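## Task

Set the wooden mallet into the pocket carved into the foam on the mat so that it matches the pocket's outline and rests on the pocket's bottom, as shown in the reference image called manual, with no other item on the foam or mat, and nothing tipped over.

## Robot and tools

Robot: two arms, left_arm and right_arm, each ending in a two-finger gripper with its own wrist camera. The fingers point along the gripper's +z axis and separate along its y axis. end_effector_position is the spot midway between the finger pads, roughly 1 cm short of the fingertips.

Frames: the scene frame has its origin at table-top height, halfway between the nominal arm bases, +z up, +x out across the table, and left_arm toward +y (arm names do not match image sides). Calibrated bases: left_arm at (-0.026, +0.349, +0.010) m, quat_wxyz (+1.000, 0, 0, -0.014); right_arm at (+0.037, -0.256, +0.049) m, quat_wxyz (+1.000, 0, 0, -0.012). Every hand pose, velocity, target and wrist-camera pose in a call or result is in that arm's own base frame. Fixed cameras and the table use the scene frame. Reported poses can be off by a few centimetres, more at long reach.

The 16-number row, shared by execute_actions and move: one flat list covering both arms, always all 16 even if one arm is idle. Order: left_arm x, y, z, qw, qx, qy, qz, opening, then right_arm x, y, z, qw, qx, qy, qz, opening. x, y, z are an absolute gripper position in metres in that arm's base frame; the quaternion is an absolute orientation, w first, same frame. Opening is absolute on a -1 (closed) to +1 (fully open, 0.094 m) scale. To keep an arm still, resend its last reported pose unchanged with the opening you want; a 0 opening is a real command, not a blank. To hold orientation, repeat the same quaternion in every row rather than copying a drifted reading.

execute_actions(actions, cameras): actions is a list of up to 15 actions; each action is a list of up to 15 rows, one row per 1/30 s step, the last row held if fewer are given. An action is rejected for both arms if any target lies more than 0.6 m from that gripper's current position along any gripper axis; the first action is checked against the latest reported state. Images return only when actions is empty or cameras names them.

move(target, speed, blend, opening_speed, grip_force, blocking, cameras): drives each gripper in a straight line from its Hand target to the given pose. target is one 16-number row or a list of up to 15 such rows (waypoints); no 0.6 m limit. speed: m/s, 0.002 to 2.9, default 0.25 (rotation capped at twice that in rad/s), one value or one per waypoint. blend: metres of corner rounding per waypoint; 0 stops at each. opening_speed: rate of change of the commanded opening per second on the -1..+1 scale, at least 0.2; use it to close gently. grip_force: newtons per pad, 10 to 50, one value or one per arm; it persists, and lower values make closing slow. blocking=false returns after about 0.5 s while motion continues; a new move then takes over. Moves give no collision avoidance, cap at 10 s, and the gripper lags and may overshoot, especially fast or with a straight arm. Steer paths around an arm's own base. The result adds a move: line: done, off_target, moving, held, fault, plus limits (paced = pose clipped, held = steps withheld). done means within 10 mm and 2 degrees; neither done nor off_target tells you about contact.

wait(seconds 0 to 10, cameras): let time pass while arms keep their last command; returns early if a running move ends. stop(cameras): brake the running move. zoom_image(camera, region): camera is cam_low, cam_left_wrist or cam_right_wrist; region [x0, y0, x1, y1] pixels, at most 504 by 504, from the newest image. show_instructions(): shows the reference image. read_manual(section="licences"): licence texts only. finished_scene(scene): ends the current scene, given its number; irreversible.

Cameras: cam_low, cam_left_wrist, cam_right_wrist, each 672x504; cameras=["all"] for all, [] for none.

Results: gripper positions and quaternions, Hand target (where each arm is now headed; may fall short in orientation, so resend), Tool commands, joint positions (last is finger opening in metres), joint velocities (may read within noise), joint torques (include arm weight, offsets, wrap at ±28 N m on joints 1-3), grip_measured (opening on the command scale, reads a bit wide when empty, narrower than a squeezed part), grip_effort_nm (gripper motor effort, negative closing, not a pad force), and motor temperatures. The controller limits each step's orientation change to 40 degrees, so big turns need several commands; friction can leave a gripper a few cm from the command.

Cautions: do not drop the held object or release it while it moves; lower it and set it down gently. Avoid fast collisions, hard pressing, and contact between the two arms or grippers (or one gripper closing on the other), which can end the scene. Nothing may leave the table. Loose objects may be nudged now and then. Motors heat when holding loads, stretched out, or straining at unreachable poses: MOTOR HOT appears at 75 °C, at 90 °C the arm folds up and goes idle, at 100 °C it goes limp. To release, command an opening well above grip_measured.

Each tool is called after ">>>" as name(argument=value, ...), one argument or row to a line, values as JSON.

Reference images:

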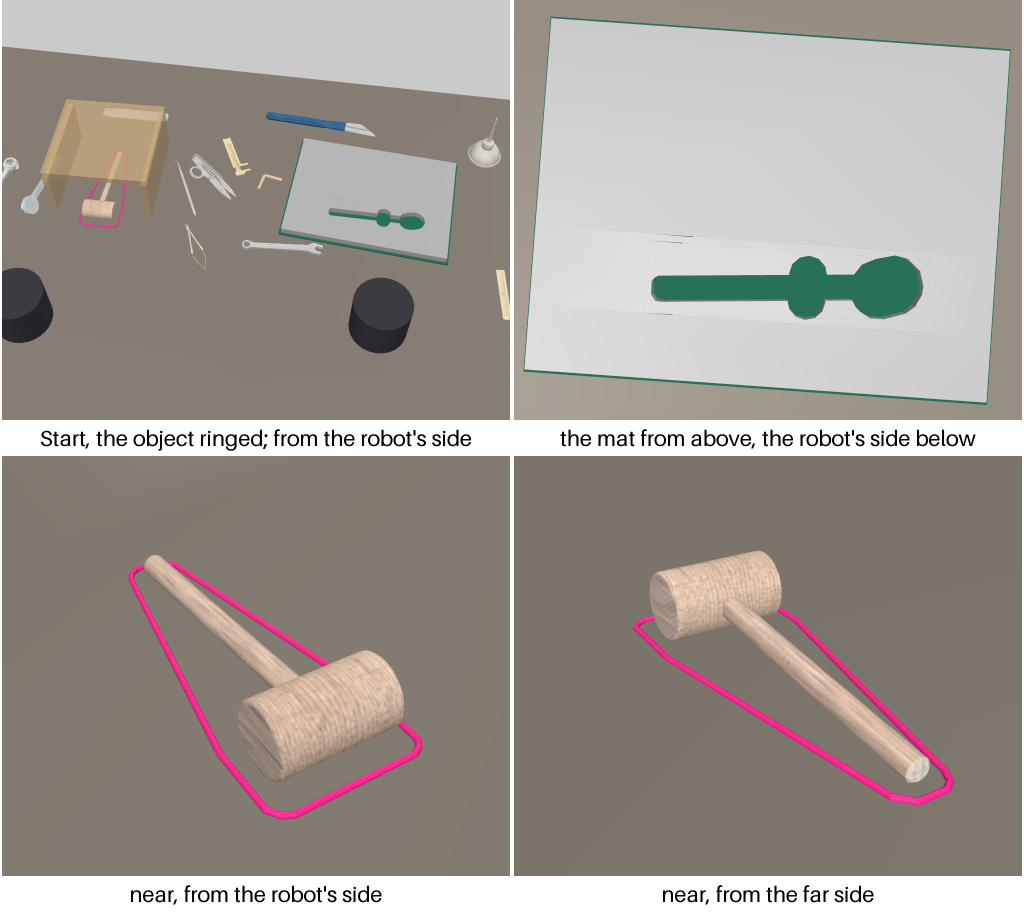

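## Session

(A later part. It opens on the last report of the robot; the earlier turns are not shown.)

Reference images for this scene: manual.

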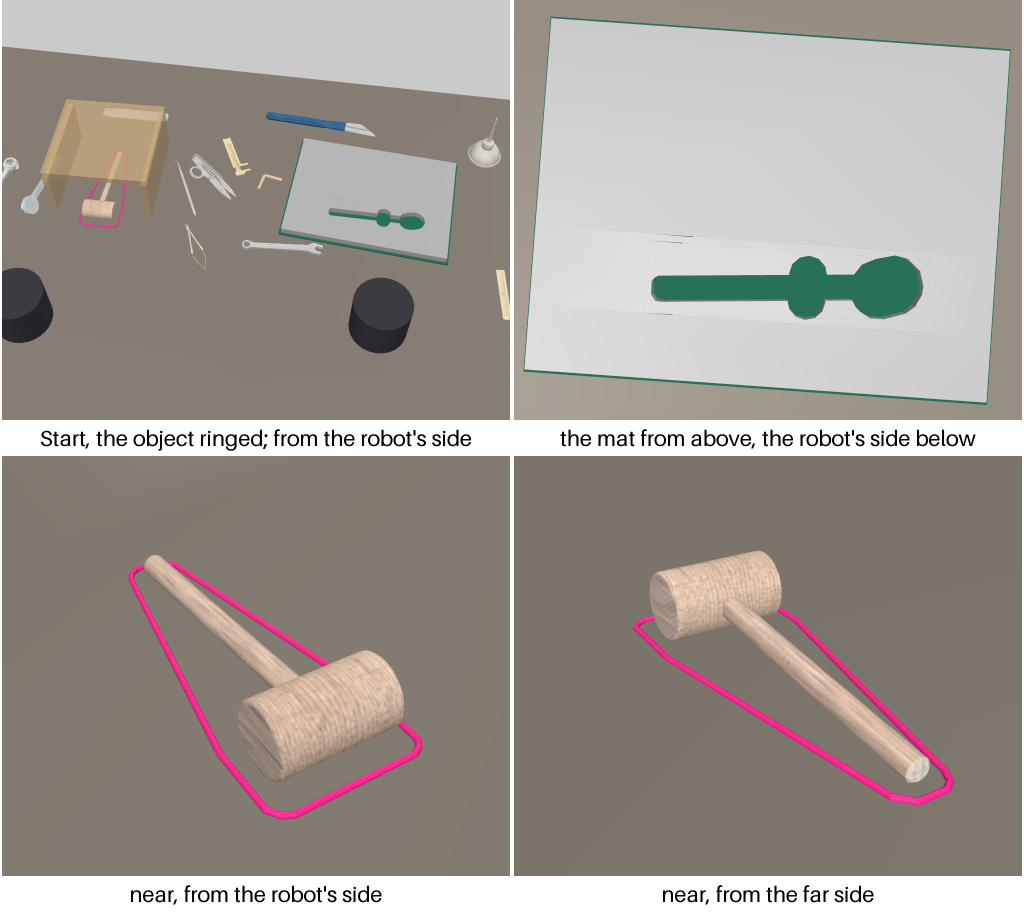

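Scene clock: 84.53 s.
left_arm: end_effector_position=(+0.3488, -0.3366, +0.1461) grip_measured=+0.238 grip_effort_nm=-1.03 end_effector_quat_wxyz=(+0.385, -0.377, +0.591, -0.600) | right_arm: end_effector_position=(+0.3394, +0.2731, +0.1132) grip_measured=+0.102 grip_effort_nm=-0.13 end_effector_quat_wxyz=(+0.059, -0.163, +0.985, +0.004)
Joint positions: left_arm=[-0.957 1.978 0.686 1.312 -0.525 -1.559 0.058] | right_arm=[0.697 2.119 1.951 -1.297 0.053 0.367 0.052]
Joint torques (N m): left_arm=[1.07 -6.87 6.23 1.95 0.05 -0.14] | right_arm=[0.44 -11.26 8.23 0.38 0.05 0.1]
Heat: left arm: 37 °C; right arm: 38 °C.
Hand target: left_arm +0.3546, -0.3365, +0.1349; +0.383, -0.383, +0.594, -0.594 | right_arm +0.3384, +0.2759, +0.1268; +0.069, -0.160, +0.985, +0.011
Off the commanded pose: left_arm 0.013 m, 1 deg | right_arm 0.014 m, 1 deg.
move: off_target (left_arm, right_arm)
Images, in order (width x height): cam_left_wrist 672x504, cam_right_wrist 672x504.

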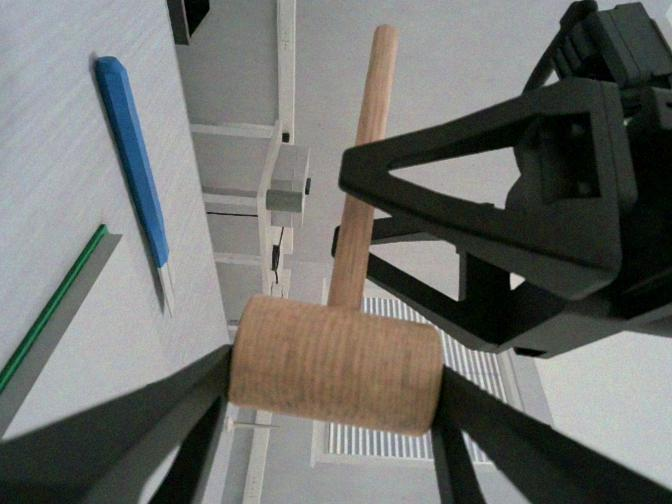

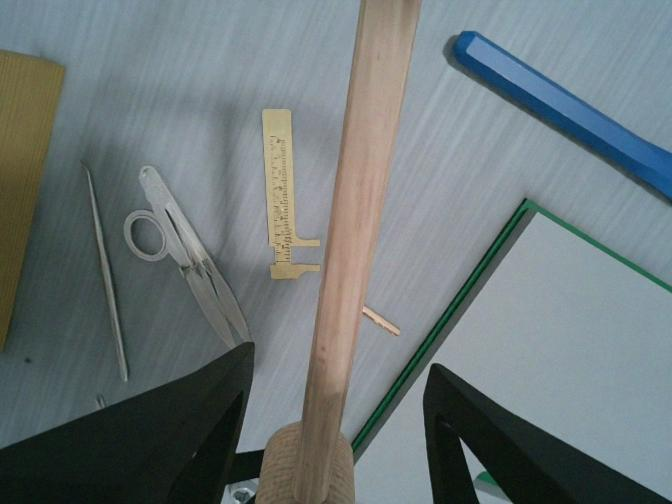

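>>> move(
  target=[0.355, -0.337, 0.135, 0.3830, -0.3831, 0.5944, -0.5944, -0.1, 0.3385, 0.2760, 0.127, 0.0689, -0.1603, 0.9846, 0.0112, -0.98],
  speed=0.1,
  opening_speed=0.8,
  cameras=["cam_left_wrist", "cam_right_wrist"],
)

Scene clock: 87.43 s.
left_arm: end_effector_position=(+0.3482, -0.3379, +0.1462) grip_measured=+0.238 grip_effort_nm=-1.03 end_effector_quat_wxyz=(+0.383, -0.375, +0.593, -0.602) | right_arm: end_effector_position=(+0.3374, +0.2751, +0.1131) grip_measured=-0.787 grip_effort_nm=-1.06 end_effector_quat_wxyz=(+0.056, -0.162, +0.985, +0.008)
Joint positions: left_arm=[-0.957 1.978 0.686 1.312 -0.517 -1.559 0.058] | right_arm=[0.7 2.119 1.951 -1.298 0.044 0.372 0.01]
Joint torques (N m): left_arm=[1.09 -6.87 6.22 1.95 -0.04 -0.15] | right_arm=[0.31 -11.3 8.21 0.34 0.1 0.08]
Motor temperatures (°C): left_arm=[22 25 37 32 23 23 21] | right_arm=[24 28 38 28 22 21 24]
Heat: left arm: 37 °C; right arm: 38 °C.
Hand target: left_arm +0.3546, -0.3365, +0.1350; +0.383, -0.383, +0.595, -0.594 | right_arm +0.3383, +0.2759, +0.1268; +0.069, -0.160, +0.985, +0.011
Off the commanded pose: left_arm 0.013 m, 1 deg | right_arm 0.014 m, 2 deg.
move: off_target (left_arm, right_arm)
Images, in order (width x height): cam_left_wrist 672x504, cam_right_wrist 672x504.

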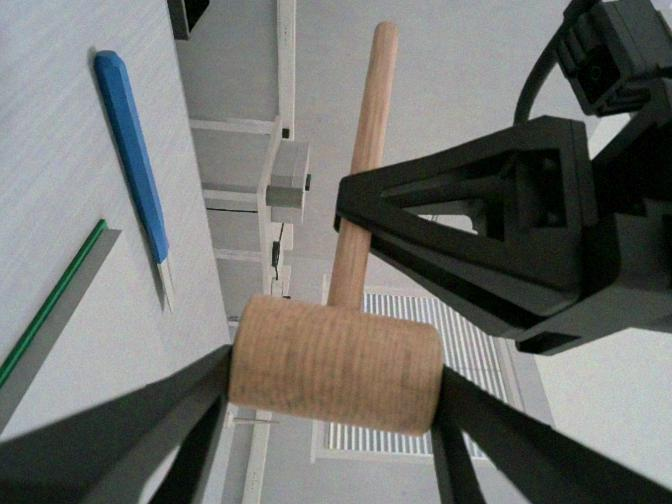

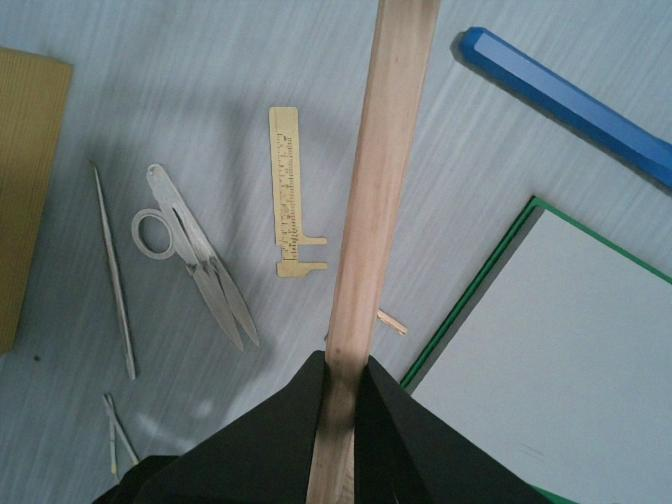

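>>> move(
  target=[
    [0.355, -0.337, 0.135, 0.3830, -0.3831, 0.5944, -0.5944, 0.7, 0.3385, 0.2760, 0.127, 0.0689, -0.1603, 0.9846, 0.0112, -0.98],
    [0.282, -0.303, 0.137, 0.3830, -0.3831, 0.5944, -0.5944, 0.7, 0.3385, 0.2760, 0.127, 0.0689, -0.1603, 0.9846, 0.0112, -0.98],
  ],
  speed=0.12,
  cameras=["cam_left_wrist", "cam_right_wrist", "cam_low"],
)

Scene clock: 90.07 s.
left_arm: end_effector_position=(+0.2741, -0.3258, +0.1349) grip_measured=+0.698 grip_effort_nm=0.13 end_effector_quat_wxyz=(+0.352, -0.356, +0.609, -0.615) | right_arm: end_effector_position=(+0.3374, +0.2751, +0.1131) grip_measured=-0.787 grip_effort_nm=-1.06 end_effector_quat_wxyz=(+0.056, -0.162, +0.985, +0.008)
Joint positions: left_arm=[-1.111 1.89 0.446 1.45 -0.589 -1.577 0.08] | right_arm=[0.7 2.119 1.951 -1.298 0.044 0.372 0.01]
Joint torques (N m): left_arm=[1.06 -11.07 2.21 1.8 -0.97 0.06] | right_arm=[0.34 -11.3 8.27 0.39 0.09 0.06]
Heat: left arm: 37 °C; right arm: 38 °C.
Hand target: left_arm +0.2817, -0.3037, +0.1366; +0.383, -0.382, +0.594, -0.595 | right_arm +0.3383, +0.2759, +0.1268; +0.069, -0.160, +0.985, +0.011
Off the commanded pose: left_arm 0.024 m, 6 deg | right_arm 0.014 m, 2 deg.
move: off_target (left_arm, right_arm)

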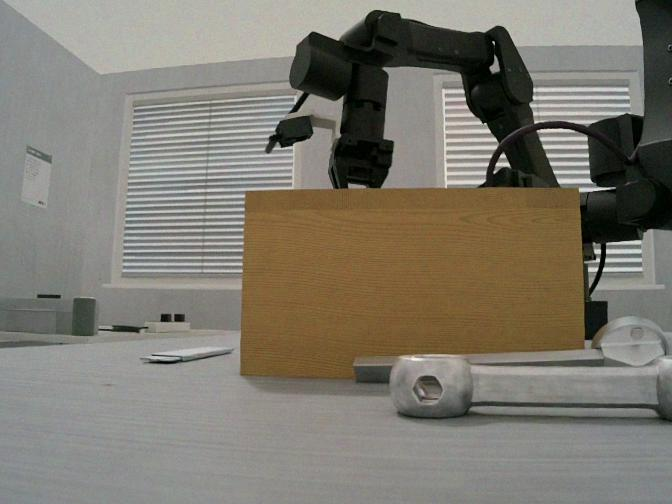

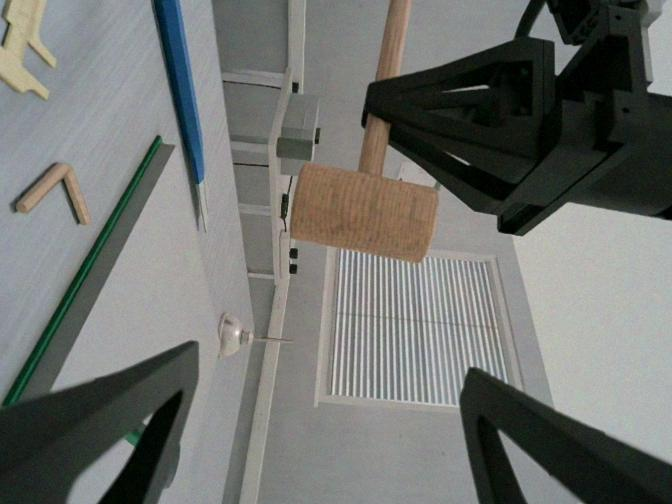

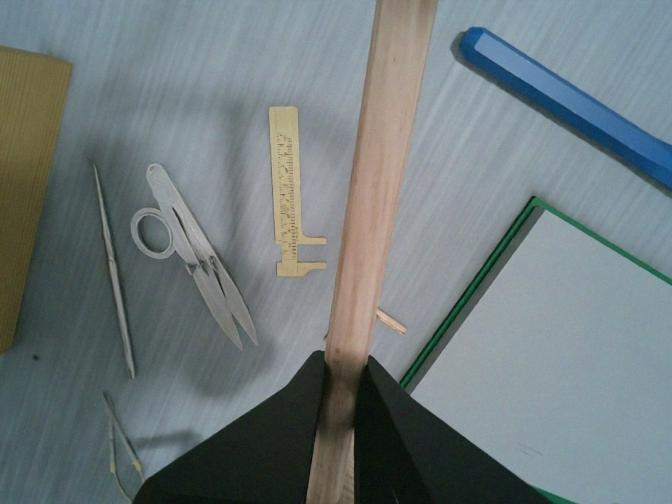

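>>> move(
  target=[
    [0.25, -0.29, 0.20, 0.3830, -0.3831, 0.5944, -0.5944, 0.7, 0.29, 0.17, 0.15, 0.04, -0.46, 0.885, 0.02, -0.98],
    [0.2335, -0.2627, 0.26, 0.3353, 0.5517, 0.7191, -0.2573, 0.7, 0.187, -0.002, 0.15, 0.0122, -0.7144, 0.6996, 0.0125, -0.98],
  ],
  speed=0.3,
  blend=[0.02, 0],
  cameras=["all"],
)

Scene clock: 101.93 s.
left_arm: end_effector_position=(+0.2326, -0.2582, +0.2530) grip_measured=+0.698 grip_effort_nm=0.12 end_effector_quat_wxyz=(+0.332, +0.544, +0.726, -0.258) | right_arm: end_effector_position=(+0.2075, -0.0196, +0.1527) grip_measured=-0.787 grip_effort_nm=-1.06 end_effector_quat_wxyz=(+0.002, -0.562, +0.825, -0.067)
Joint positions: left_arm=[-0.574 1.262 1.23 -0.817 0.533 0.508 0.08] | right_arm=[-0.006 1.254 1.141 -1.378 0.108 -1.206 0.01]
Joint torques (N m): left_arm=[-0.92 -3.62 10.24 1.35 0.26 0.11] | right_arm=[-0.54 -4.51 5.11 -0.06 -0.96 -3.14]
Heat: left arm: 37 °C; right arm: 37 °C.
Hand target: left_arm +0.2334, -0.2626, +0.2600; +0.336, +0.551, +0.719, -0.257 | right_arm +0.1883, -0.0030, +0.1505; +0.006, -0.697, +0.717, -0.012
Off the commanded pose: left_arm 0.008 m, 1 deg | right_arm 0.027 m, 24 deg.
move: off_target (right_arm)

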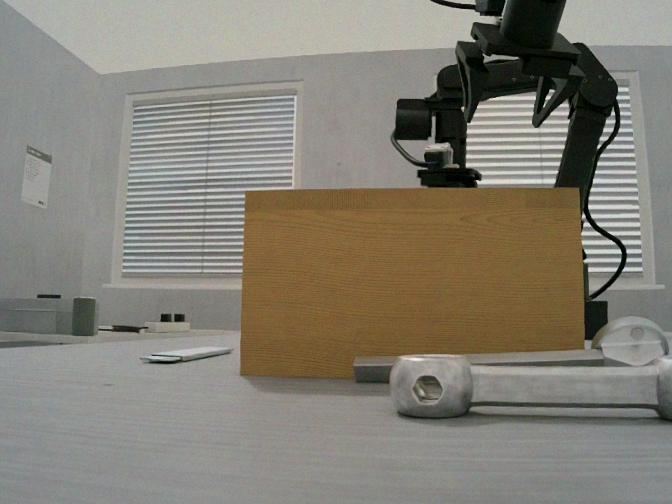

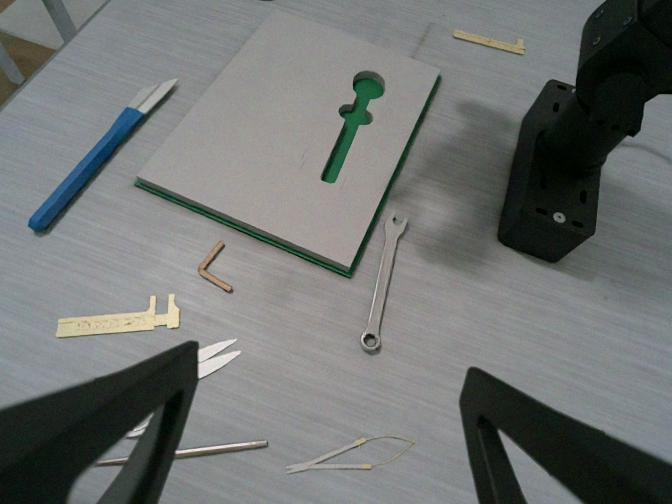

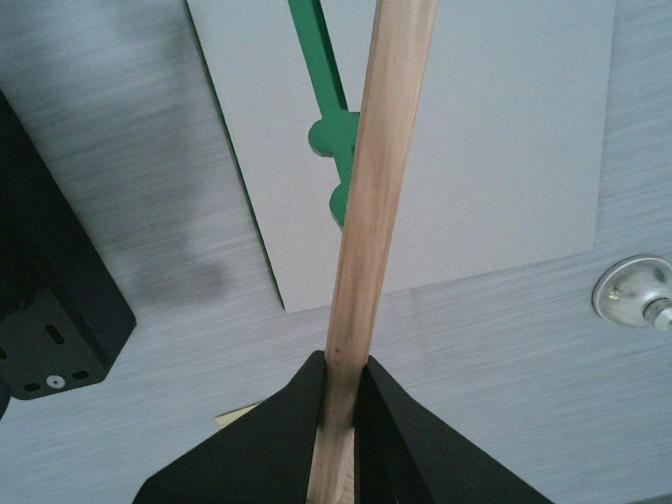

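>>> wait(
  seconds=0,
  cameras=["all"],
)

Scene clock: 105.30 s.
left_arm: end_effector_position=(+0.2326, -0.2582, +0.2529) grip_measured=+0.698 grip_effort_nm=0.12 end_effector_quat_wxyz=(+0.332, +0.544, +0.726, -0.257) | right_arm: end_effector_position=(+0.2075, -0.0196, +0.1527) grip_measured=-0.787 grip_effort_nm=-1.06 end_effector_quat_wxyz=(+0.002, -0.562, +0.825, -0.067)
Joint positions: left_arm=[-0.574 1.262 1.23 -0.818 0.533 0.508 0.08] | right_arm=[-0.006 1.254 1.141 -1.378 0.108 -1.206 0.01]
Joint torques (N m): left_arm=[-0.95 -3.63 10.21 1.35 0.26 0.1] | right_arm=[-0.59 -4.55 5.16 -0.09 -0.93 -3.2]
Heat: left arm: 38 °C; right arm: 37 °C.
Hand target: left_arm +0.2334, -0.2626, +0.2600; +0.336, +0.552, +0.719, -0.257 | right_arm +0.1883, -0.0030, +0.1505; +0.006, -0.697, +0.717, -0.012
Tool commands: left_gripper/opening=+0.7 right_gripper/opening=-0.98
Off the commanded pose: left_arm 0.008 m, 1 deg | right_arm 0.027 m, 24 deg.

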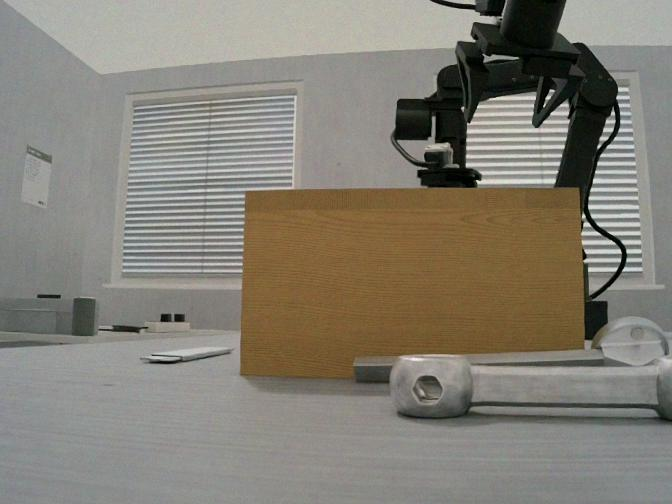

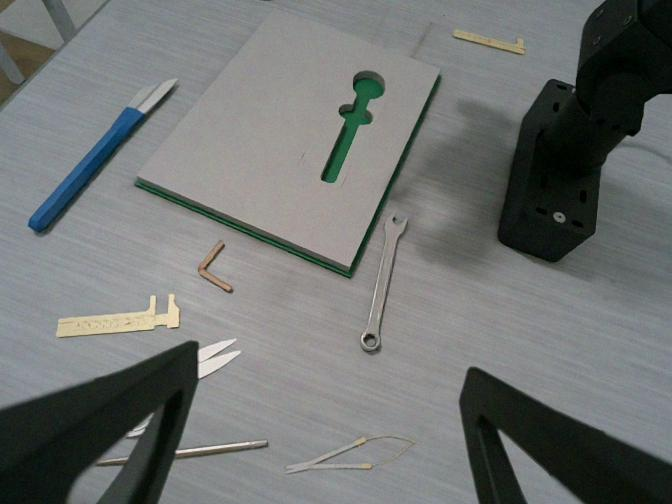

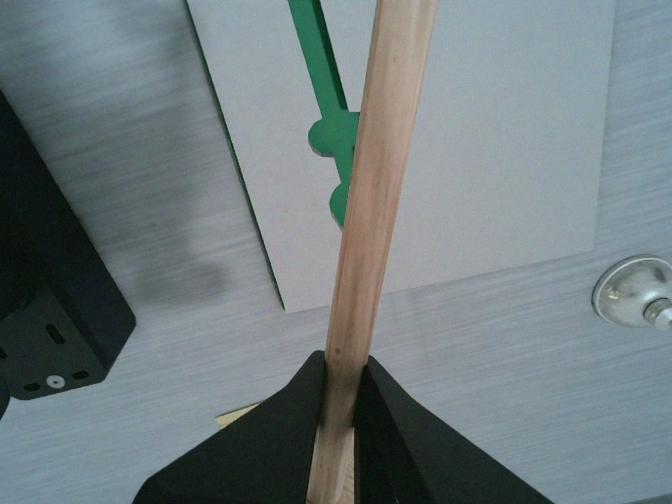

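>>> move(
  target=[0.2335, -0.2627, 0.26, 0.3353, 0.5517, 0.7191, -0.2573, 0.7, 0.25, -0.02, 0.19, 0.002, -0.562, 0.825, -0.067, -0.98],
  speed=0.15,
  cameras=["cam_right_wrist"],
)

Scene clock: 109.70 s.
left_arm: end_effector_position=(+0.2326, -0.2582, +0.2529) grip_measured=+0.698 grip_effort_nm=0.12 end_effector_quat_wxyz=(+0.332, +0.544, +0.726, -0.257) | right_arm: end_effector_position=(+0.2547, -0.0219, +0.1885) grip_measured=-0.787 grip_effort_nm=-1.06 end_effector_quat_wxyz=(+0.013, -0.535, +0.840, -0.086)
Joint positions: left_arm=[-0.574 1.262 1.23 -0.818 0.533 0.508 0.08] | right_arm=[0.002 1.42 1.405 -1.44 0.13 -1.14 0.01]
Joint torques (N m): left_arm=[-0.94 -3.6 10.22 1.34 0.25 0.1] | right_arm=[-0.73 -3.1 8.24 0.19 -0.14 -0.55]
Motor temperatures (°C): left_arm=[22 26 40 31 23 23 20] | right_arm=[24 27 37 27 22 27 25]
Heat: left arm: 40 °C; right arm: 37 °C.
Hand target: left_arm +0.2334, -0.2626, +0.2600; +0.336, +0.552, +0.719, -0.257 | right_arm +0.2501, -0.0200, +0.1901; +0.003, -0.561, +0.825, -0.068
Off the commanded pose: left_arm 0.008 m, 1 deg | right_arm 0.005 m, 4 deg.
move: off_target (right_arm)
Images, in order (width x height): cam_right_wrist 672x504.

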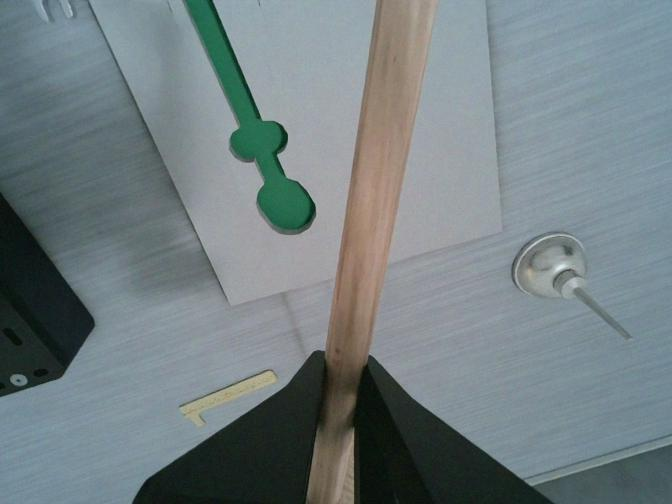

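>>> move(
  target=[0.2335, -0.2627, 0.26, 0.3353, 0.5517, 0.7191, -0.2573, 0.7, 0.255, -0.022, 0.185, 0.0122, -0.7144, 0.6996, 0.0125, -0.98],
  speed=0.2,
  cameras=["cam_right_wrist"],
)

Scene clock: 113.03 s.
left_arm: end_effector_position=(+0.2326, -0.2582, +0.2529) grip_measured=+0.698 grip_effort_nm=0.12 end_effector_quat_wxyz=(+0.332, +0.544, +0.726, -0.257) | right_arm: end_effector_position=(+0.2624, -0.0452, +0.1869) grip_measured=-0.787 grip_effort_nm=-1.06 end_effector_quat_wxyz=(-0.004, -0.538, +0.839, -0.087)
Joint positions: left_arm=[-0.574 1.262 1.23 -0.818 0.533 0.508 0.08] | right_arm=[-0.077 1.472 1.444 -1.443 0.144 -1.225 0.01]
Joint torques (N m): left_arm=[-0.94 -3.6 10.22 1.35 0.26 0.1] | right_arm=[-0.53 -3.48 8.38 -0.03 -1.24 -3.53]
Heat: left arm: 40 °C; right arm: 38 °C.
Hand target: left_arm +0.2334, -0.2626, +0.2600; +0.336, +0.552, +0.719, -0.257 | right_arm +0.2554, -0.0228, +0.1867; +0.011, -0.692, +0.721, -0.022
Off the commanded pose: left_arm 0.008 m, 1 deg | right_arm 0.024 m, 28 deg.
move: off_target (right_arm)
Images, in order (width x height): cam_right_wrist 672x504.

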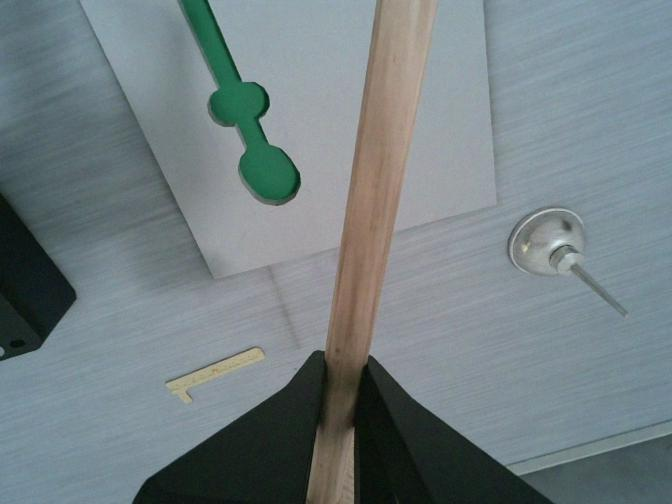

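>>> wait(
  seconds=0,
  cameras=["cam_low"],
)

>>> zoom_image(
  camera="cam_low",
  region=[370, 0, 672, 226],
)

Scene clock: 119.20 s.
left_arm: end_effector_position=(+0.2326, -0.2582, +0.2529) grip_measured=+0.698 grip_effort_nm=0.12 end_effector_quat_wxyz=(+0.332, +0.544, +0.726, -0.257) | right_arm: end_effector_position=(+0.2624, -0.0453, +0.1869) grip_measured=-0.787 grip_effort_nm=-1.06 end_effector_quat_wxyz=(-0.004, -0.538, +0.838, -0.087)
Joint positions: left_arm=[-0.574 1.262 1.23 -0.818 0.533 0.508 0.08] | right_arm=[-0.077 1.472 1.444 -1.443 0.144 -1.225 0.01]
Joint velocities: left_arm=[-0.007 -0.017 0.007 -0.154 0.051 0.007 0] | right_arm=[within noise]
Joint torques (N m): left_arm=[-0.95 -3.62 10.21 1.35 0.25 0.1] | right_arm=[-0.66 -3.25 8.17 -0.07 -1.27 -3.54]
Motor temperatures (°C): left_arm=[22 25 41 31 23 23 20] | right_arm=[24 26 38 26 22 32 25]
Heat: left arm: 41 °C; right arm: 38 °C.
Hand target: left_arm +0.2334, -0.2626, +0.2600; +0.336, +0.552, +0.719, -0.257 | right_arm +0.2554, -0.0228, +0.1867; +0.011, -0.692, +0.721, -0.022
Tool commands: left_gripper/opening=+0.7 right_gripper/opening=-0.98
Off the commanded pose: left_arm 0.008 m, 1 deg | right_arm 0.025 m, 28 deg.
Images, in order (width x height): cam_low 672x504.

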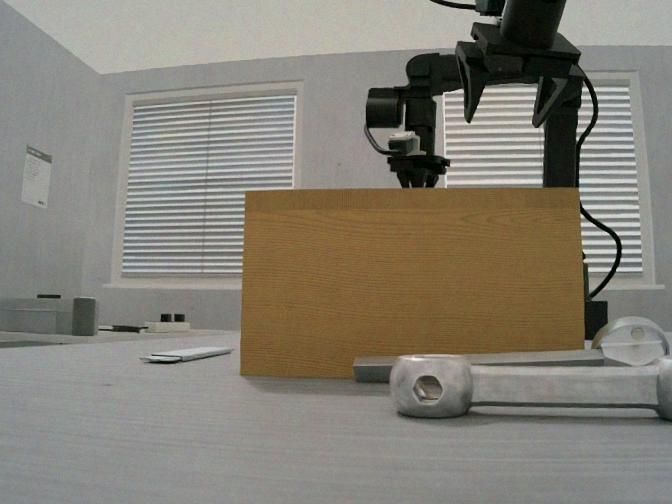

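Scaled by 1.669 from the camera's 672x504 image, which has a finer 960x720 frame.

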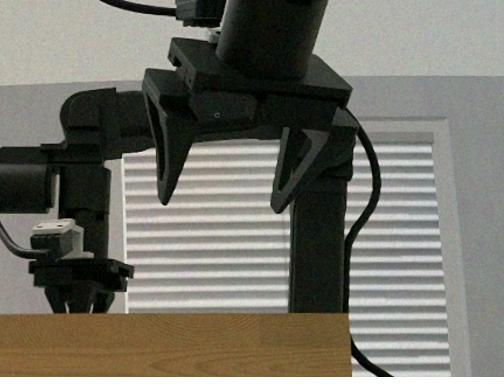

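>>> move(
  target=[0.2335, -0.2627, 0.26, 0.3353, 0.5517, 0.7191, -0.2573, 0.7, 0.26, -0.015, 0.17, 0.0148, -0.4797, 0.8772, 0.0091, -0.98],
  speed=0.2,
)

Scene clock: 126.30 s.
left_arm: end_effector_position=(+0.2326, -0.2582, +0.2529) grip_measured=+0.698 grip_effort_nm=0.12 end_effector_quat_wxyz=(+0.332, +0.544, +0.726, -0.257) | right_arm: end_effector_position=(+0.2667, -0.0189, +0.1769) grip_measured=-0.787 grip_effort_nm=-1.06 end_effector_quat_wxyz=(+0.029, -0.465, +0.884, -0.016)
Joint positions: left_arm=[-0.574 1.262 1.23 -0.818 0.533 0.508 0.08] | right_arm=[-0.077 1.505 1.444 -1.443 -0.003 -1.045 0.01]
Joint torques (N m): left_arm=[-0.92 -3.6 10.22 1.35 0.26 0.09] | right_arm=[-0.64 -3.64 5.67 0.25 -0.27 -0.38]
Heat: left arm: 42 °C; right arm: 39 °C.
Hand target: left_arm +0.2334, -0.2626, +0.2600; +0.336, +0.552, +0.719, -0.257 | right_arm +0.2601, -0.0150, +0.1705; +0.015, -0.479, +0.878, +0.009
Off the commanded pose: left_arm 0.008 m, 1 deg | right_arm 0.010 m, 4 deg.
move: off_target (right_arm)

>>> move(
  target=[0.2335, -0.2627, 0.26, 0.3353, 0.5517, 0.7191, -0.2573, 0.7, 0.26, -0.015, 0.16, 0.0134, -0.6427, 0.7659, 0.0112, -0.98],
  speed=0.2,
)

Scene clock: 128.60 s.
left_arm: end_effector_position=(+0.2326, -0.2582, +0.2529) grip_measured=+0.698 grip_effort_nm=0.12 end_effector_quat_wxyz=(+0.332, +0.544, +0.726, -0.257) | right_arm: end_effector_position=(+0.2662, -0.0311, +0.1683) grip_measured=-0.787 grip_effort_nm=-1.06 end_effector_quat_wxyz=(+0.007, -0.519, +0.853, -0.044)
Joint positions: left_arm=[-0.574 1.262 1.23 -0.818 0.533 0.508 0.08] | right_arm=[-0.077 1.505 1.408 -1.411 0.064 -1.172 0.01]
Joint torques (N m): left_arm=[-0.91 -3.6 10.24 1.34 0.25 0.09] | right_arm=[0.23 -4.1 5.14 0.33 -0.77 -2.44]
Heat: left arm: 42 °C; right arm: 38 °C.
Hand target: left_arm +0.2334, -0.2626, +0.2600; +0.336, +0.552, +0.719, -0.257 | right_arm +0.2600, -0.0155, +0.1609; +0.012, -0.632, +0.775, -0.001
Off the commanded pose: left_arm 0.008 m, 1 deg | right_arm 0.019 m, 18 deg.
move: off_target (right_arm)

>>> wait(
  seconds=0,
  cameras=["cam_low"],
)

>>> zoom_image(
  camera="cam_low",
  region=[340, 40, 480, 190],
)

Scene clock: 129.40 s.
left_arm: end_effector_position=(+0.2326, -0.2582, +0.2529) grip_measured=+0.698 grip_effort_nm=0.12 end_effector_quat_wxyz=(+0.332, +0.544, +0.726, -0.257) | right_arm: end_effector_position=(+0.2662, -0.0312, +0.1683) grip_measured=-0.787 grip_effort_nm=-1.06 end_effector_quat_wxyz=(+0.007, -0.520, +0.853, -0.045)
Joint positions: left_arm=[-0.574 1.262 1.23 -0.818 0.533 0.508 0.08] | right_arm=[-0.077 1.505 1.408 -1.411 0.065 -1.173 0.01]
Joint torques (N m): left_arm=[-0.94 -3.6 10.24 1.35 0.25 0.1] | right_arm=[0.28 -4.23 5.15 0.27 -0.79 -2.48]
Heat: left arm: 42 °C; right arm: 38 °C.
Hand target: left_arm +0.2334, -0.2626, +0.2600; +0.336, +0.552, +0.719, -0.257 | right_arm +0.2599, -0.0155, +0.1609; +0.012, -0.632, +0.775, -0.001
Tool commands: left_gripper/opening=+0.7 right_gripper/opening=-0.98
Off the commanded pose: left_arm 0.008 m, 1 deg | right_arm 0.019 m, 18 deg.
Images, in order (width x height): cam_low 672x504.

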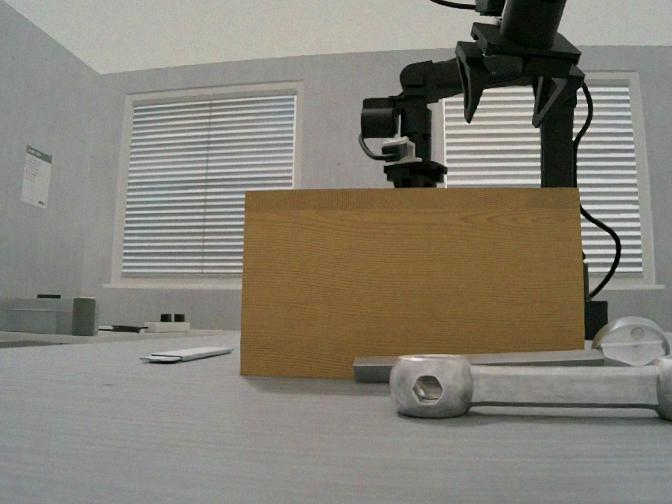

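Scaled by 3.360 from the camera's 672x504 image, which has a finer 960x720 frame.

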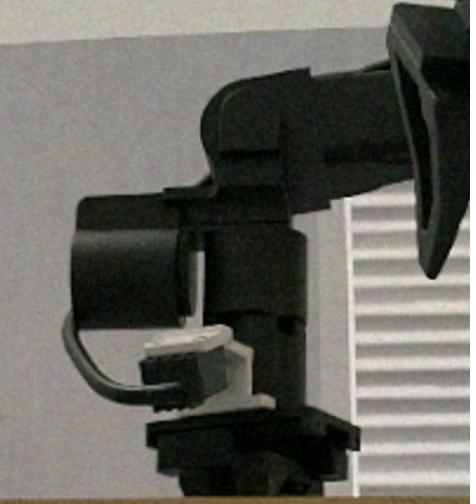

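>>> move(
  target=[
    [0.2335, -0.2627, 0.26, 0.3353, 0.5517, 0.7191, -0.2573, 0.7, 0.26, -0.015, 0.19, 0.0175, 0.0, 0.9998, 0.0, -0.98],
    [0.2335, -0.2627, 0.26, 0.3353, 0.5517, 0.7191, -0.2573, 0.7, 0.26, -0.005, 0.19, 0.0123, 0.7070, 0.7070, -0.0123, -0.98],
  ],
  speed=0.5,
  blend=0.03,
  cameras=["cam_right_wrist", "cam_low"],
)

Scene clock: 136.83 s.
left_arm: end_effector_position=(+0.2326, -0.2582, +0.2529) grip_measured=+0.698 grip_effort_nm=0.12 end_effector_quat_wxyz=(+0.332, +0.544, +0.726, -0.257) | right_arm: end_effector_position=(+0.2607, -0.0035, +0.1885) grip_measured=-0.787 grip_effort_nm=-1.06 end_effector_quat_wxyz=(+0.014, +0.704, +0.710, +0.002)
Joint positions: left_arm=[-0.574 1.262 1.23 -0.818 0.533 0.508 0.08] | right_arm=[-0.006 1.531 1.516 -1.534 0.016 1.555 0.01]
Joint torques (N m): left_arm=[-0.95 -3.62 10.24 1.35 0.26 0.1] | right_arm=[0.69 -3.7 8.1 0.12 0.2 0.15]
Heat: left arm: 42 °C; right arm: 38 °C.
Hand target: left_arm +0.2334, -0.2626, +0.2600; +0.336, +0.552, +0.719, -0.257 | right_arm +0.2600, -0.0049, +0.1900; +0.013, +0.707, +0.707, -0.012
Off the commanded pose: left_arm 0.008 m, 1 deg | right_arm 0.002 m, 2 deg.
move: done
Images, in order (width x height): cam_low 672x504, cam_right_wrist 672x504.

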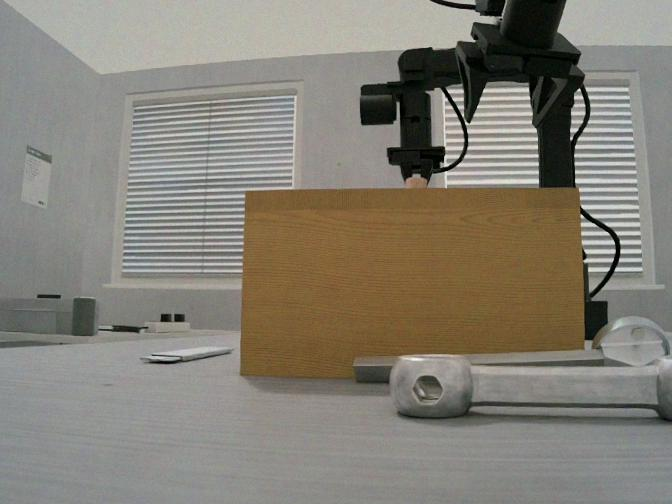

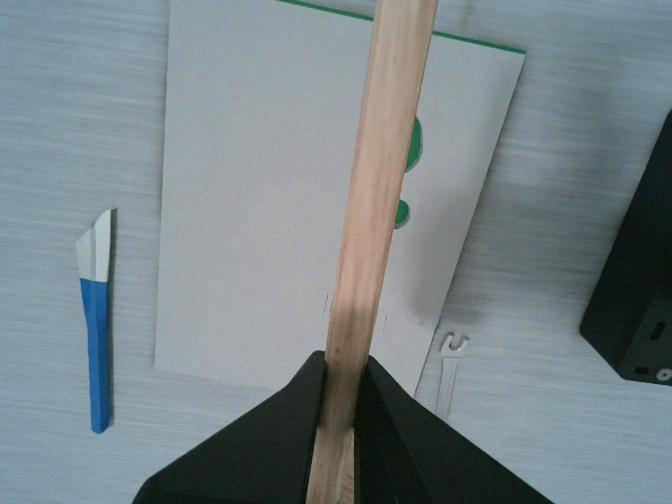

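>>> move(
  target=[0.2335, -0.2627, 0.26, 0.3353, 0.5517, 0.7191, -0.2573, 0.7, 0.265, -0.005, 0.19, 0.0, 0.8480, 0.5299, 0.0, -0.98],
  speed=0.4,
)

Scene clock: 143.57 s.
left_arm: end_effector_position=(+0.2326, -0.2582, +0.2529) grip_measured=+0.698 grip_effort_nm=0.12 end_effector_quat_wxyz=(+0.332, +0.544, +0.726, -0.257) | right_arm: end_effector_position=(+0.2655, -0.0026, +0.1890) grip_measured=-0.787 grip_effort_nm=-1.06 end_effector_quat_wxyz=(+0.004, +0.842, +0.540, +0.011)
Joint positions: left_arm=[-0.574 1.262 1.23 -0.818 0.533 0.508 0.08] | right_arm=[-0.017 1.549 1.536 -1.535 -0.005 1.984 0.01]
Joint torques (N m): left_arm=[-0.92 -3.6 10.24 1.35 0.25 0.1] | right_arm=[-0.47 -3.74 8.06 0.12 0.06 0.15]
Heat: left arm: 42 °C; right arm: 38 °C.
Hand target: left_arm +0.2334, -0.2626, +0.2600; +0.336, +0.552, +0.719, -0.257 | right_arm +0.2650, -0.0050, +0.1901; +0.000, +0.848, +0.530, +0.001
Off the commanded pose: left_arm 0.008 m, 1 deg | right_arm 0.003 m, 2 deg.
move: done

>>> move(
  target=[
    [0.2335, -0.2627, 0.26, 0.3353, 0.5517, 0.7191, -0.2573, 0.7, 0.29, 0.0, 0.18, 0.0175, 0.0, 0.9998, 0.0, -0.98],
    [0.2335, -0.2627, 0.26, 0.3353, 0.5517, 0.7191, -0.2573, 0.7, 0.335, 0.0, 0.12, -0.0110, -0.5446, 0.8386, -0.0071, -0.98],
  ],
  speed=0.5,
  blend=0.04,
  cameras=["cam_right_wrist", "cam_left_wrist"],
)

Scene clock: 148.67 s.
left_arm: end_effector_position=(+0.2326, -0.2582, +0.2529) grip_measured=+0.698 grip_effort_nm=0.12 end_effector_quat_wxyz=(+0.332, +0.544, +0.726, -0.257) | right_arm: end_effector_position=(+0.3291, -0.0043, +0.1228) grip_measured=-0.787 grip_effort_nm=-1.06 end_effector_quat_wxyz=(-0.014, -0.518, +0.855, -0.015)
Joint positions: left_arm=[-0.574 1.262 1.23 -0.818 0.533 0.508 0.08] | right_arm=[0.006 1.796 1.545 -1.328 0.04 -1.082 0.01]
Joint torques (N m): left_arm=[-0.94 -3.59 10.24 1.35 0.26 0.1] | right_arm=[0.35 -5.64 7.69 0.37 -0.16 -0.51]
Heat: left arm: 42 °C; right arm: 38 °C.
Hand target: left_arm +0.2334, -0.2626, +0.2600; +0.336, +0.552, +0.719, -0.257 | right_arm +0.3349, +0.0000, +0.1201; -0.011, -0.544, +0.839, -0.008
Off the commanded pose: left_arm 0.008 m, 1 deg | right_arm 0.008 m, 4 deg.
move: off_target (right_arm)
Images, in order (width x height): cam_left_wrist 672x504, cam_right_wrist 672x504.

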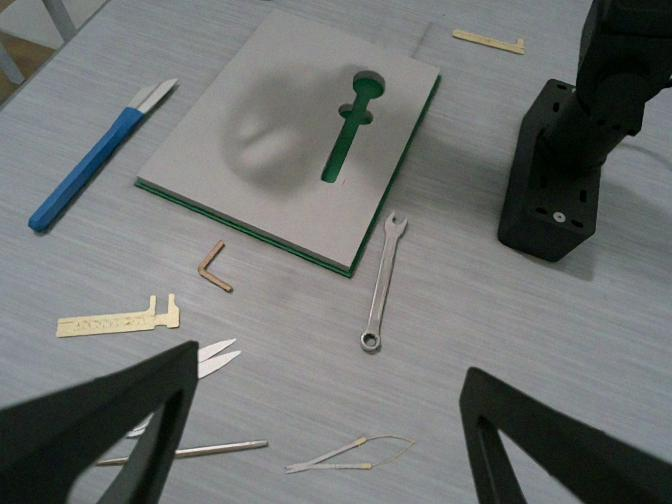

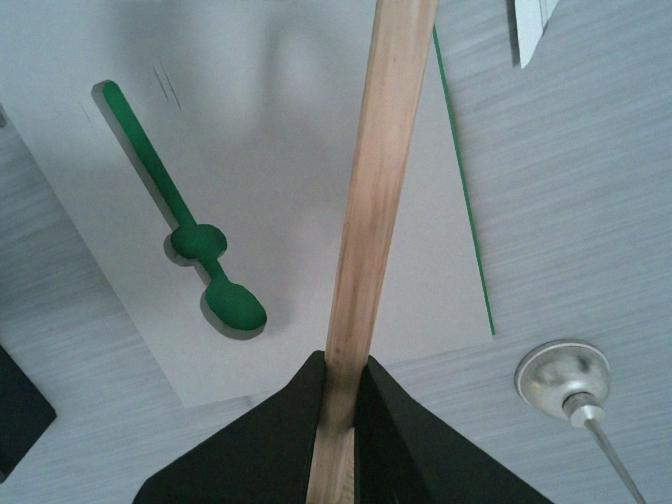

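>>> move(
  target=[
    [0.2335, -0.2627, 0.26, 0.3353, 0.5517, 0.7191, -0.2573, 0.7, 0.335, 0.025, 0.06, -0.0107, -0.5735, 0.8191, -0.0075, -0.98],
    [0.2335, -0.2627, 0.26, 0.3353, 0.5517, 0.7191, -0.2573, 0.7, 0.335, 0.025, 0.025, -0.0107, -0.5735, 0.8191, -0.0075, -0.98],
  ],
  speed=[0.2, 0.08],
  blend=0.01,
  cameras=["cam_right_wrist", "cam_left_wrist"],
)

Scene clock: 151.73 s.
left_arm: end_effector_position=(+0.2326, -0.2582, +0.2529) grip_measured=+0.698 grip_effort_nm=0.12 end_effector_quat_wxyz=(+0.332, +0.544, +0.726, -0.257) | right_arm: end_effector_position=(+0.3389, +0.0226, +0.0361) grip_measured=-0.787 grip_effort_nm=-1.06 end_effector_quat_wxyz=(-0.002, -0.567, +0.824, -0.020)
Joint positions: left_arm=[-0.574 1.262 1.23 -0.818 0.533 0.508 0.08] | right_arm=[0.084 1.871 1.29 -0.974 0.038 -1.122 0.01]
Joint torques (N m): left_arm=[-0.92 -3.6 10.24 1.35 0.26 0.1] | right_arm=[-0.08 -6.01 5.11 0.49 -0.11 -0.13]
Heat: left arm: 43 °C; right arm: 38 °C.
Hand target: left_arm +0.2334, -0.2626, +0.2600; +0.336, +0.552, +0.719, -0.257 | right_arm +0.3347, +0.0249, +0.0253; -0.011, -0.573, +0.819, -0.008
Off the commanded pose: left_arm 0.008 m, 1 deg | right_arm 0.012 m, 2 deg.
move: off_target (right_arm)
Images, in order (width x height): cam_left_wrist 672x504, cam_right_wrist 672x504.

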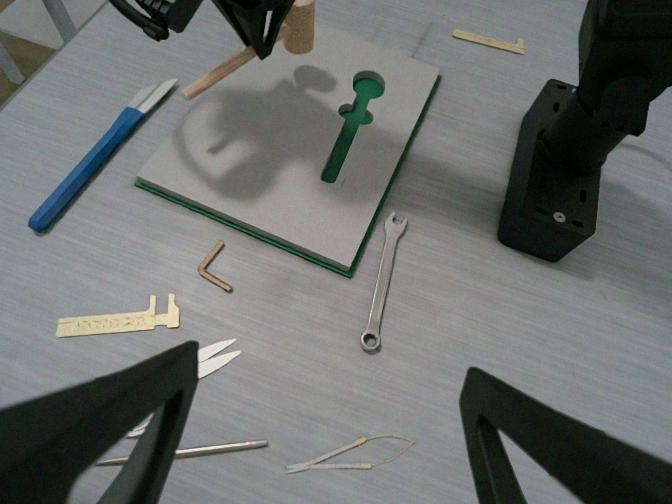

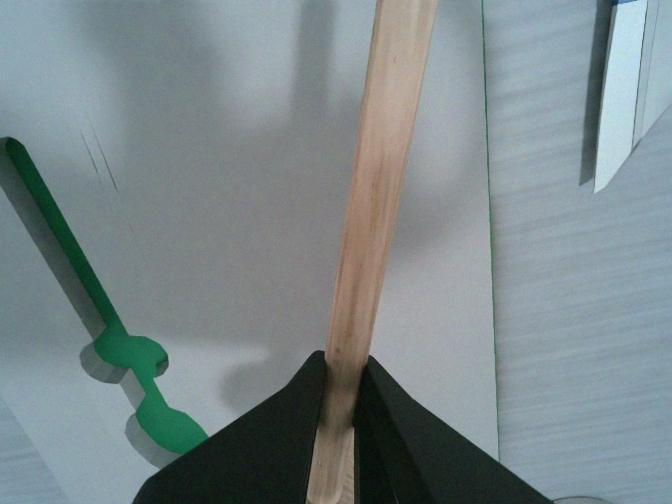

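>>> move(
  target=[0.2335, -0.2627, 0.26, 0.3353, 0.5517, 0.7191, -0.2573, 0.7, 0.331, 0.027, -0.008, -0.0107, -0.5735, 0.8191, -0.0075, -0.98],
  speed=0.06,
)

>>> wait(
  seconds=0,
  cameras=["cam_left_wrist"],
)

>>> zoom_image(
  camera="cam_left_wrist",
  region=[120, 0, 440, 200],
)

Scene clock: 154.67 s.
left_arm: end_effector_position=(+0.2326, -0.2582, +0.2529) grip_measured=+0.698 grip_effort_nm=0.12 end_effector_quat_wxyz=(+0.332, +0.544, +0.726, -0.257) | right_arm: end_effector_position=(+0.3363, +0.0227, +0.0035) grip_measured=-0.787 grip_effort_nm=-1.06 end_effector_quat_wxyz=(-0.002, -0.567, +0.823, -0.020)
Joint positions: left_arm=[-0.574 1.262 1.23 -0.818 0.533 0.508 0.08] | right_arm=[0.084 1.91 1.202 -0.846 0.036 -1.122 0.01]
Joint torques (N m): left_arm=[-0.94 -3.62 10.22 1.34 0.25 0.1] | right_arm=[0.62 -5.86 4.71 0.5 -0.11 -0.02]
Heat: left arm: 43 °C; right arm: 38 °C.
Hand target: left_arm +0.2334, -0.2626, +0.2600; +0.336, +0.552, +0.719, -0.257 | right_arm +0.3307, +0.0269, -0.0076; -0.011, -0.573, +0.819, -0.007
Off the commanded pose: left_arm 0.008 m, 1 deg | right_arm 0.013 m, 2 deg.
move: off_target (right_arm)

Scene clock: 154.67 s.
left_arm: end_effector_position=(+0.2326, -0.2582, +0.2529) grip_measured=+0.698 grip_effort_nm=0.12 end_effector_quat_wxyz=(+0.332, +0.544, +0.726, -0.257) | right_arm: end_effector_position=(+0.3363, +0.0227, +0.0035) grip_measured=-0.787 grip_effort_nm=-1.06 end_effector_quat_wxyz=(-0.002, -0.567, +0.823, -0.020)
Joint positions: left_arm=[-0.574 1.262 1.23 -0.818 0.533 0.508 0.08] | right_arm=[0.084 1.91 1.202 -0.846 0.036 -1.122 0.01]
Joint torques (N m): left_arm=[-0.94 -3.62 10.22 1.34 0.25 0.1] | right_arm=[0.62 -5.86 4.71 0.5 -0.11 -0.02]
Heat: left arm: 43 °C; right arm: 38 °C.
Hand target: left_arm +0.2334, -0.2626, +0.2600; +0.336, +0.552, +0.719, -0.257 | right_arm +0.3307, +0.0269, -0.0076; -0.011, -0.573, +0.819, -0.007
Tool commands: left_gripper/opening=+0.7 right_gripper/opening=-0.98
Off the commanded pose: left_arm 0.008 m, 1 deg | right_arm 0.013 m, 2 deg.
Images, in order (width x height): cam_left_wrist 672x504.

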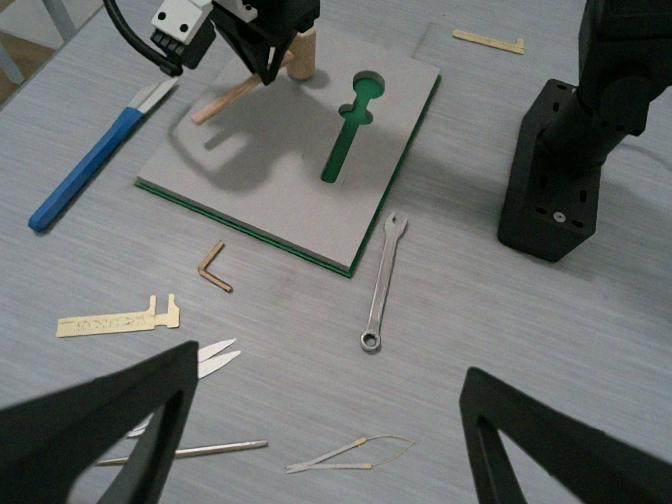

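Scaled by 1.575 from the camera's 672x504 image, which has a finer 960x720 frame.

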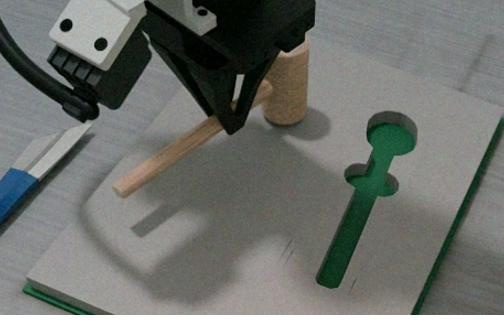

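>>> move(
  target=[0.2335, -0.2627, 0.26, 0.3353, 0.5517, 0.7191, -0.2573, 0.7, 0.331, 0.027, -0.019, -0.0107, -0.5735, 0.8191, -0.0075, -0.98],
  speed=0.05,
  cameras=["cam_left_wrist"],
)

>>> zoom_image(
  camera="cam_left_wrist",
  region=[120, 0, 440, 200],
)

Scene clock: 156.23 s.
left_arm: end_effector_position=(+0.2326, -0.2582, +0.2529) grip_measured=+0.698 grip_effort_nm=0.12 end_effector_quat_wxyz=(+0.332, +0.544, +0.726, -0.257) | right_arm: end_effector_position=(+0.3366, +0.0230, -0.0017) grip_measured=-0.787 grip_effort_nm=-1.06 end_effector_quat_wxyz=(-0.001, -0.567, +0.823, -0.021)
Joint positions: left_arm=[-0.574 1.262 1.23 -0.818 0.533 0.508 0.08] | right_arm=[0.085 1.918 1.19 -0.823 0.037 -1.122 0.01]
Joint torques (N m): left_arm=[-0.94 -3.6 10.22 1.34 0.26 0.1] | right_arm=[0.61 -5.14 4.12 0.67 -0.09 -0.08]
Heat: left arm: 43 °C; right arm: 38 °C.
Hand target: left_arm +0.2334, -0.2626, +0.2600; +0.336, +0.552, +0.719, -0.257 | right_arm +0.3303, +0.0268, -0.0182; -0.011, -0.573, +0.819, -0.007
Off the commanded pose: left_arm 0.008 m, 1 deg | right_arm 0.019 m, 2 deg.
move: off_target (right_arm)
Images, in order (width x height): cam_left_wrist 672x504.

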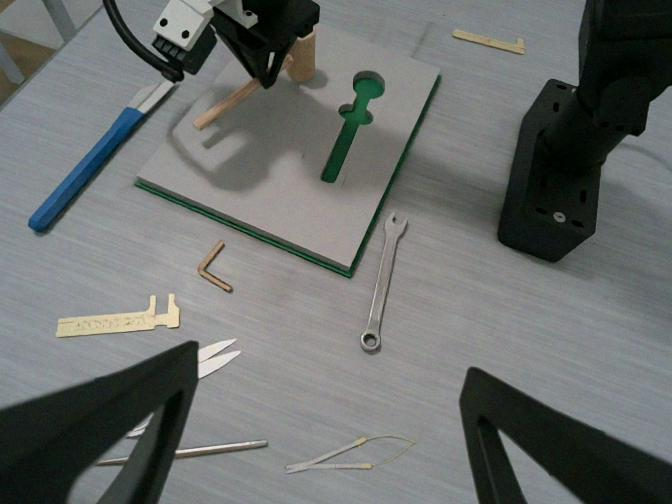

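Scaled by 1.575 from the camera's 672x504 image, which has a finer 960x720 frame.

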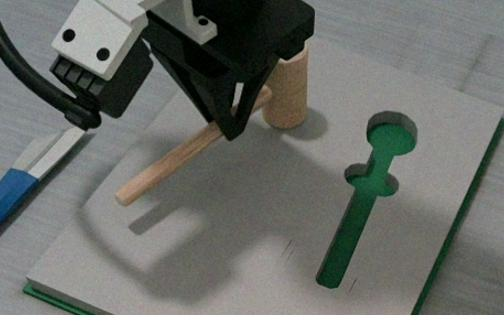

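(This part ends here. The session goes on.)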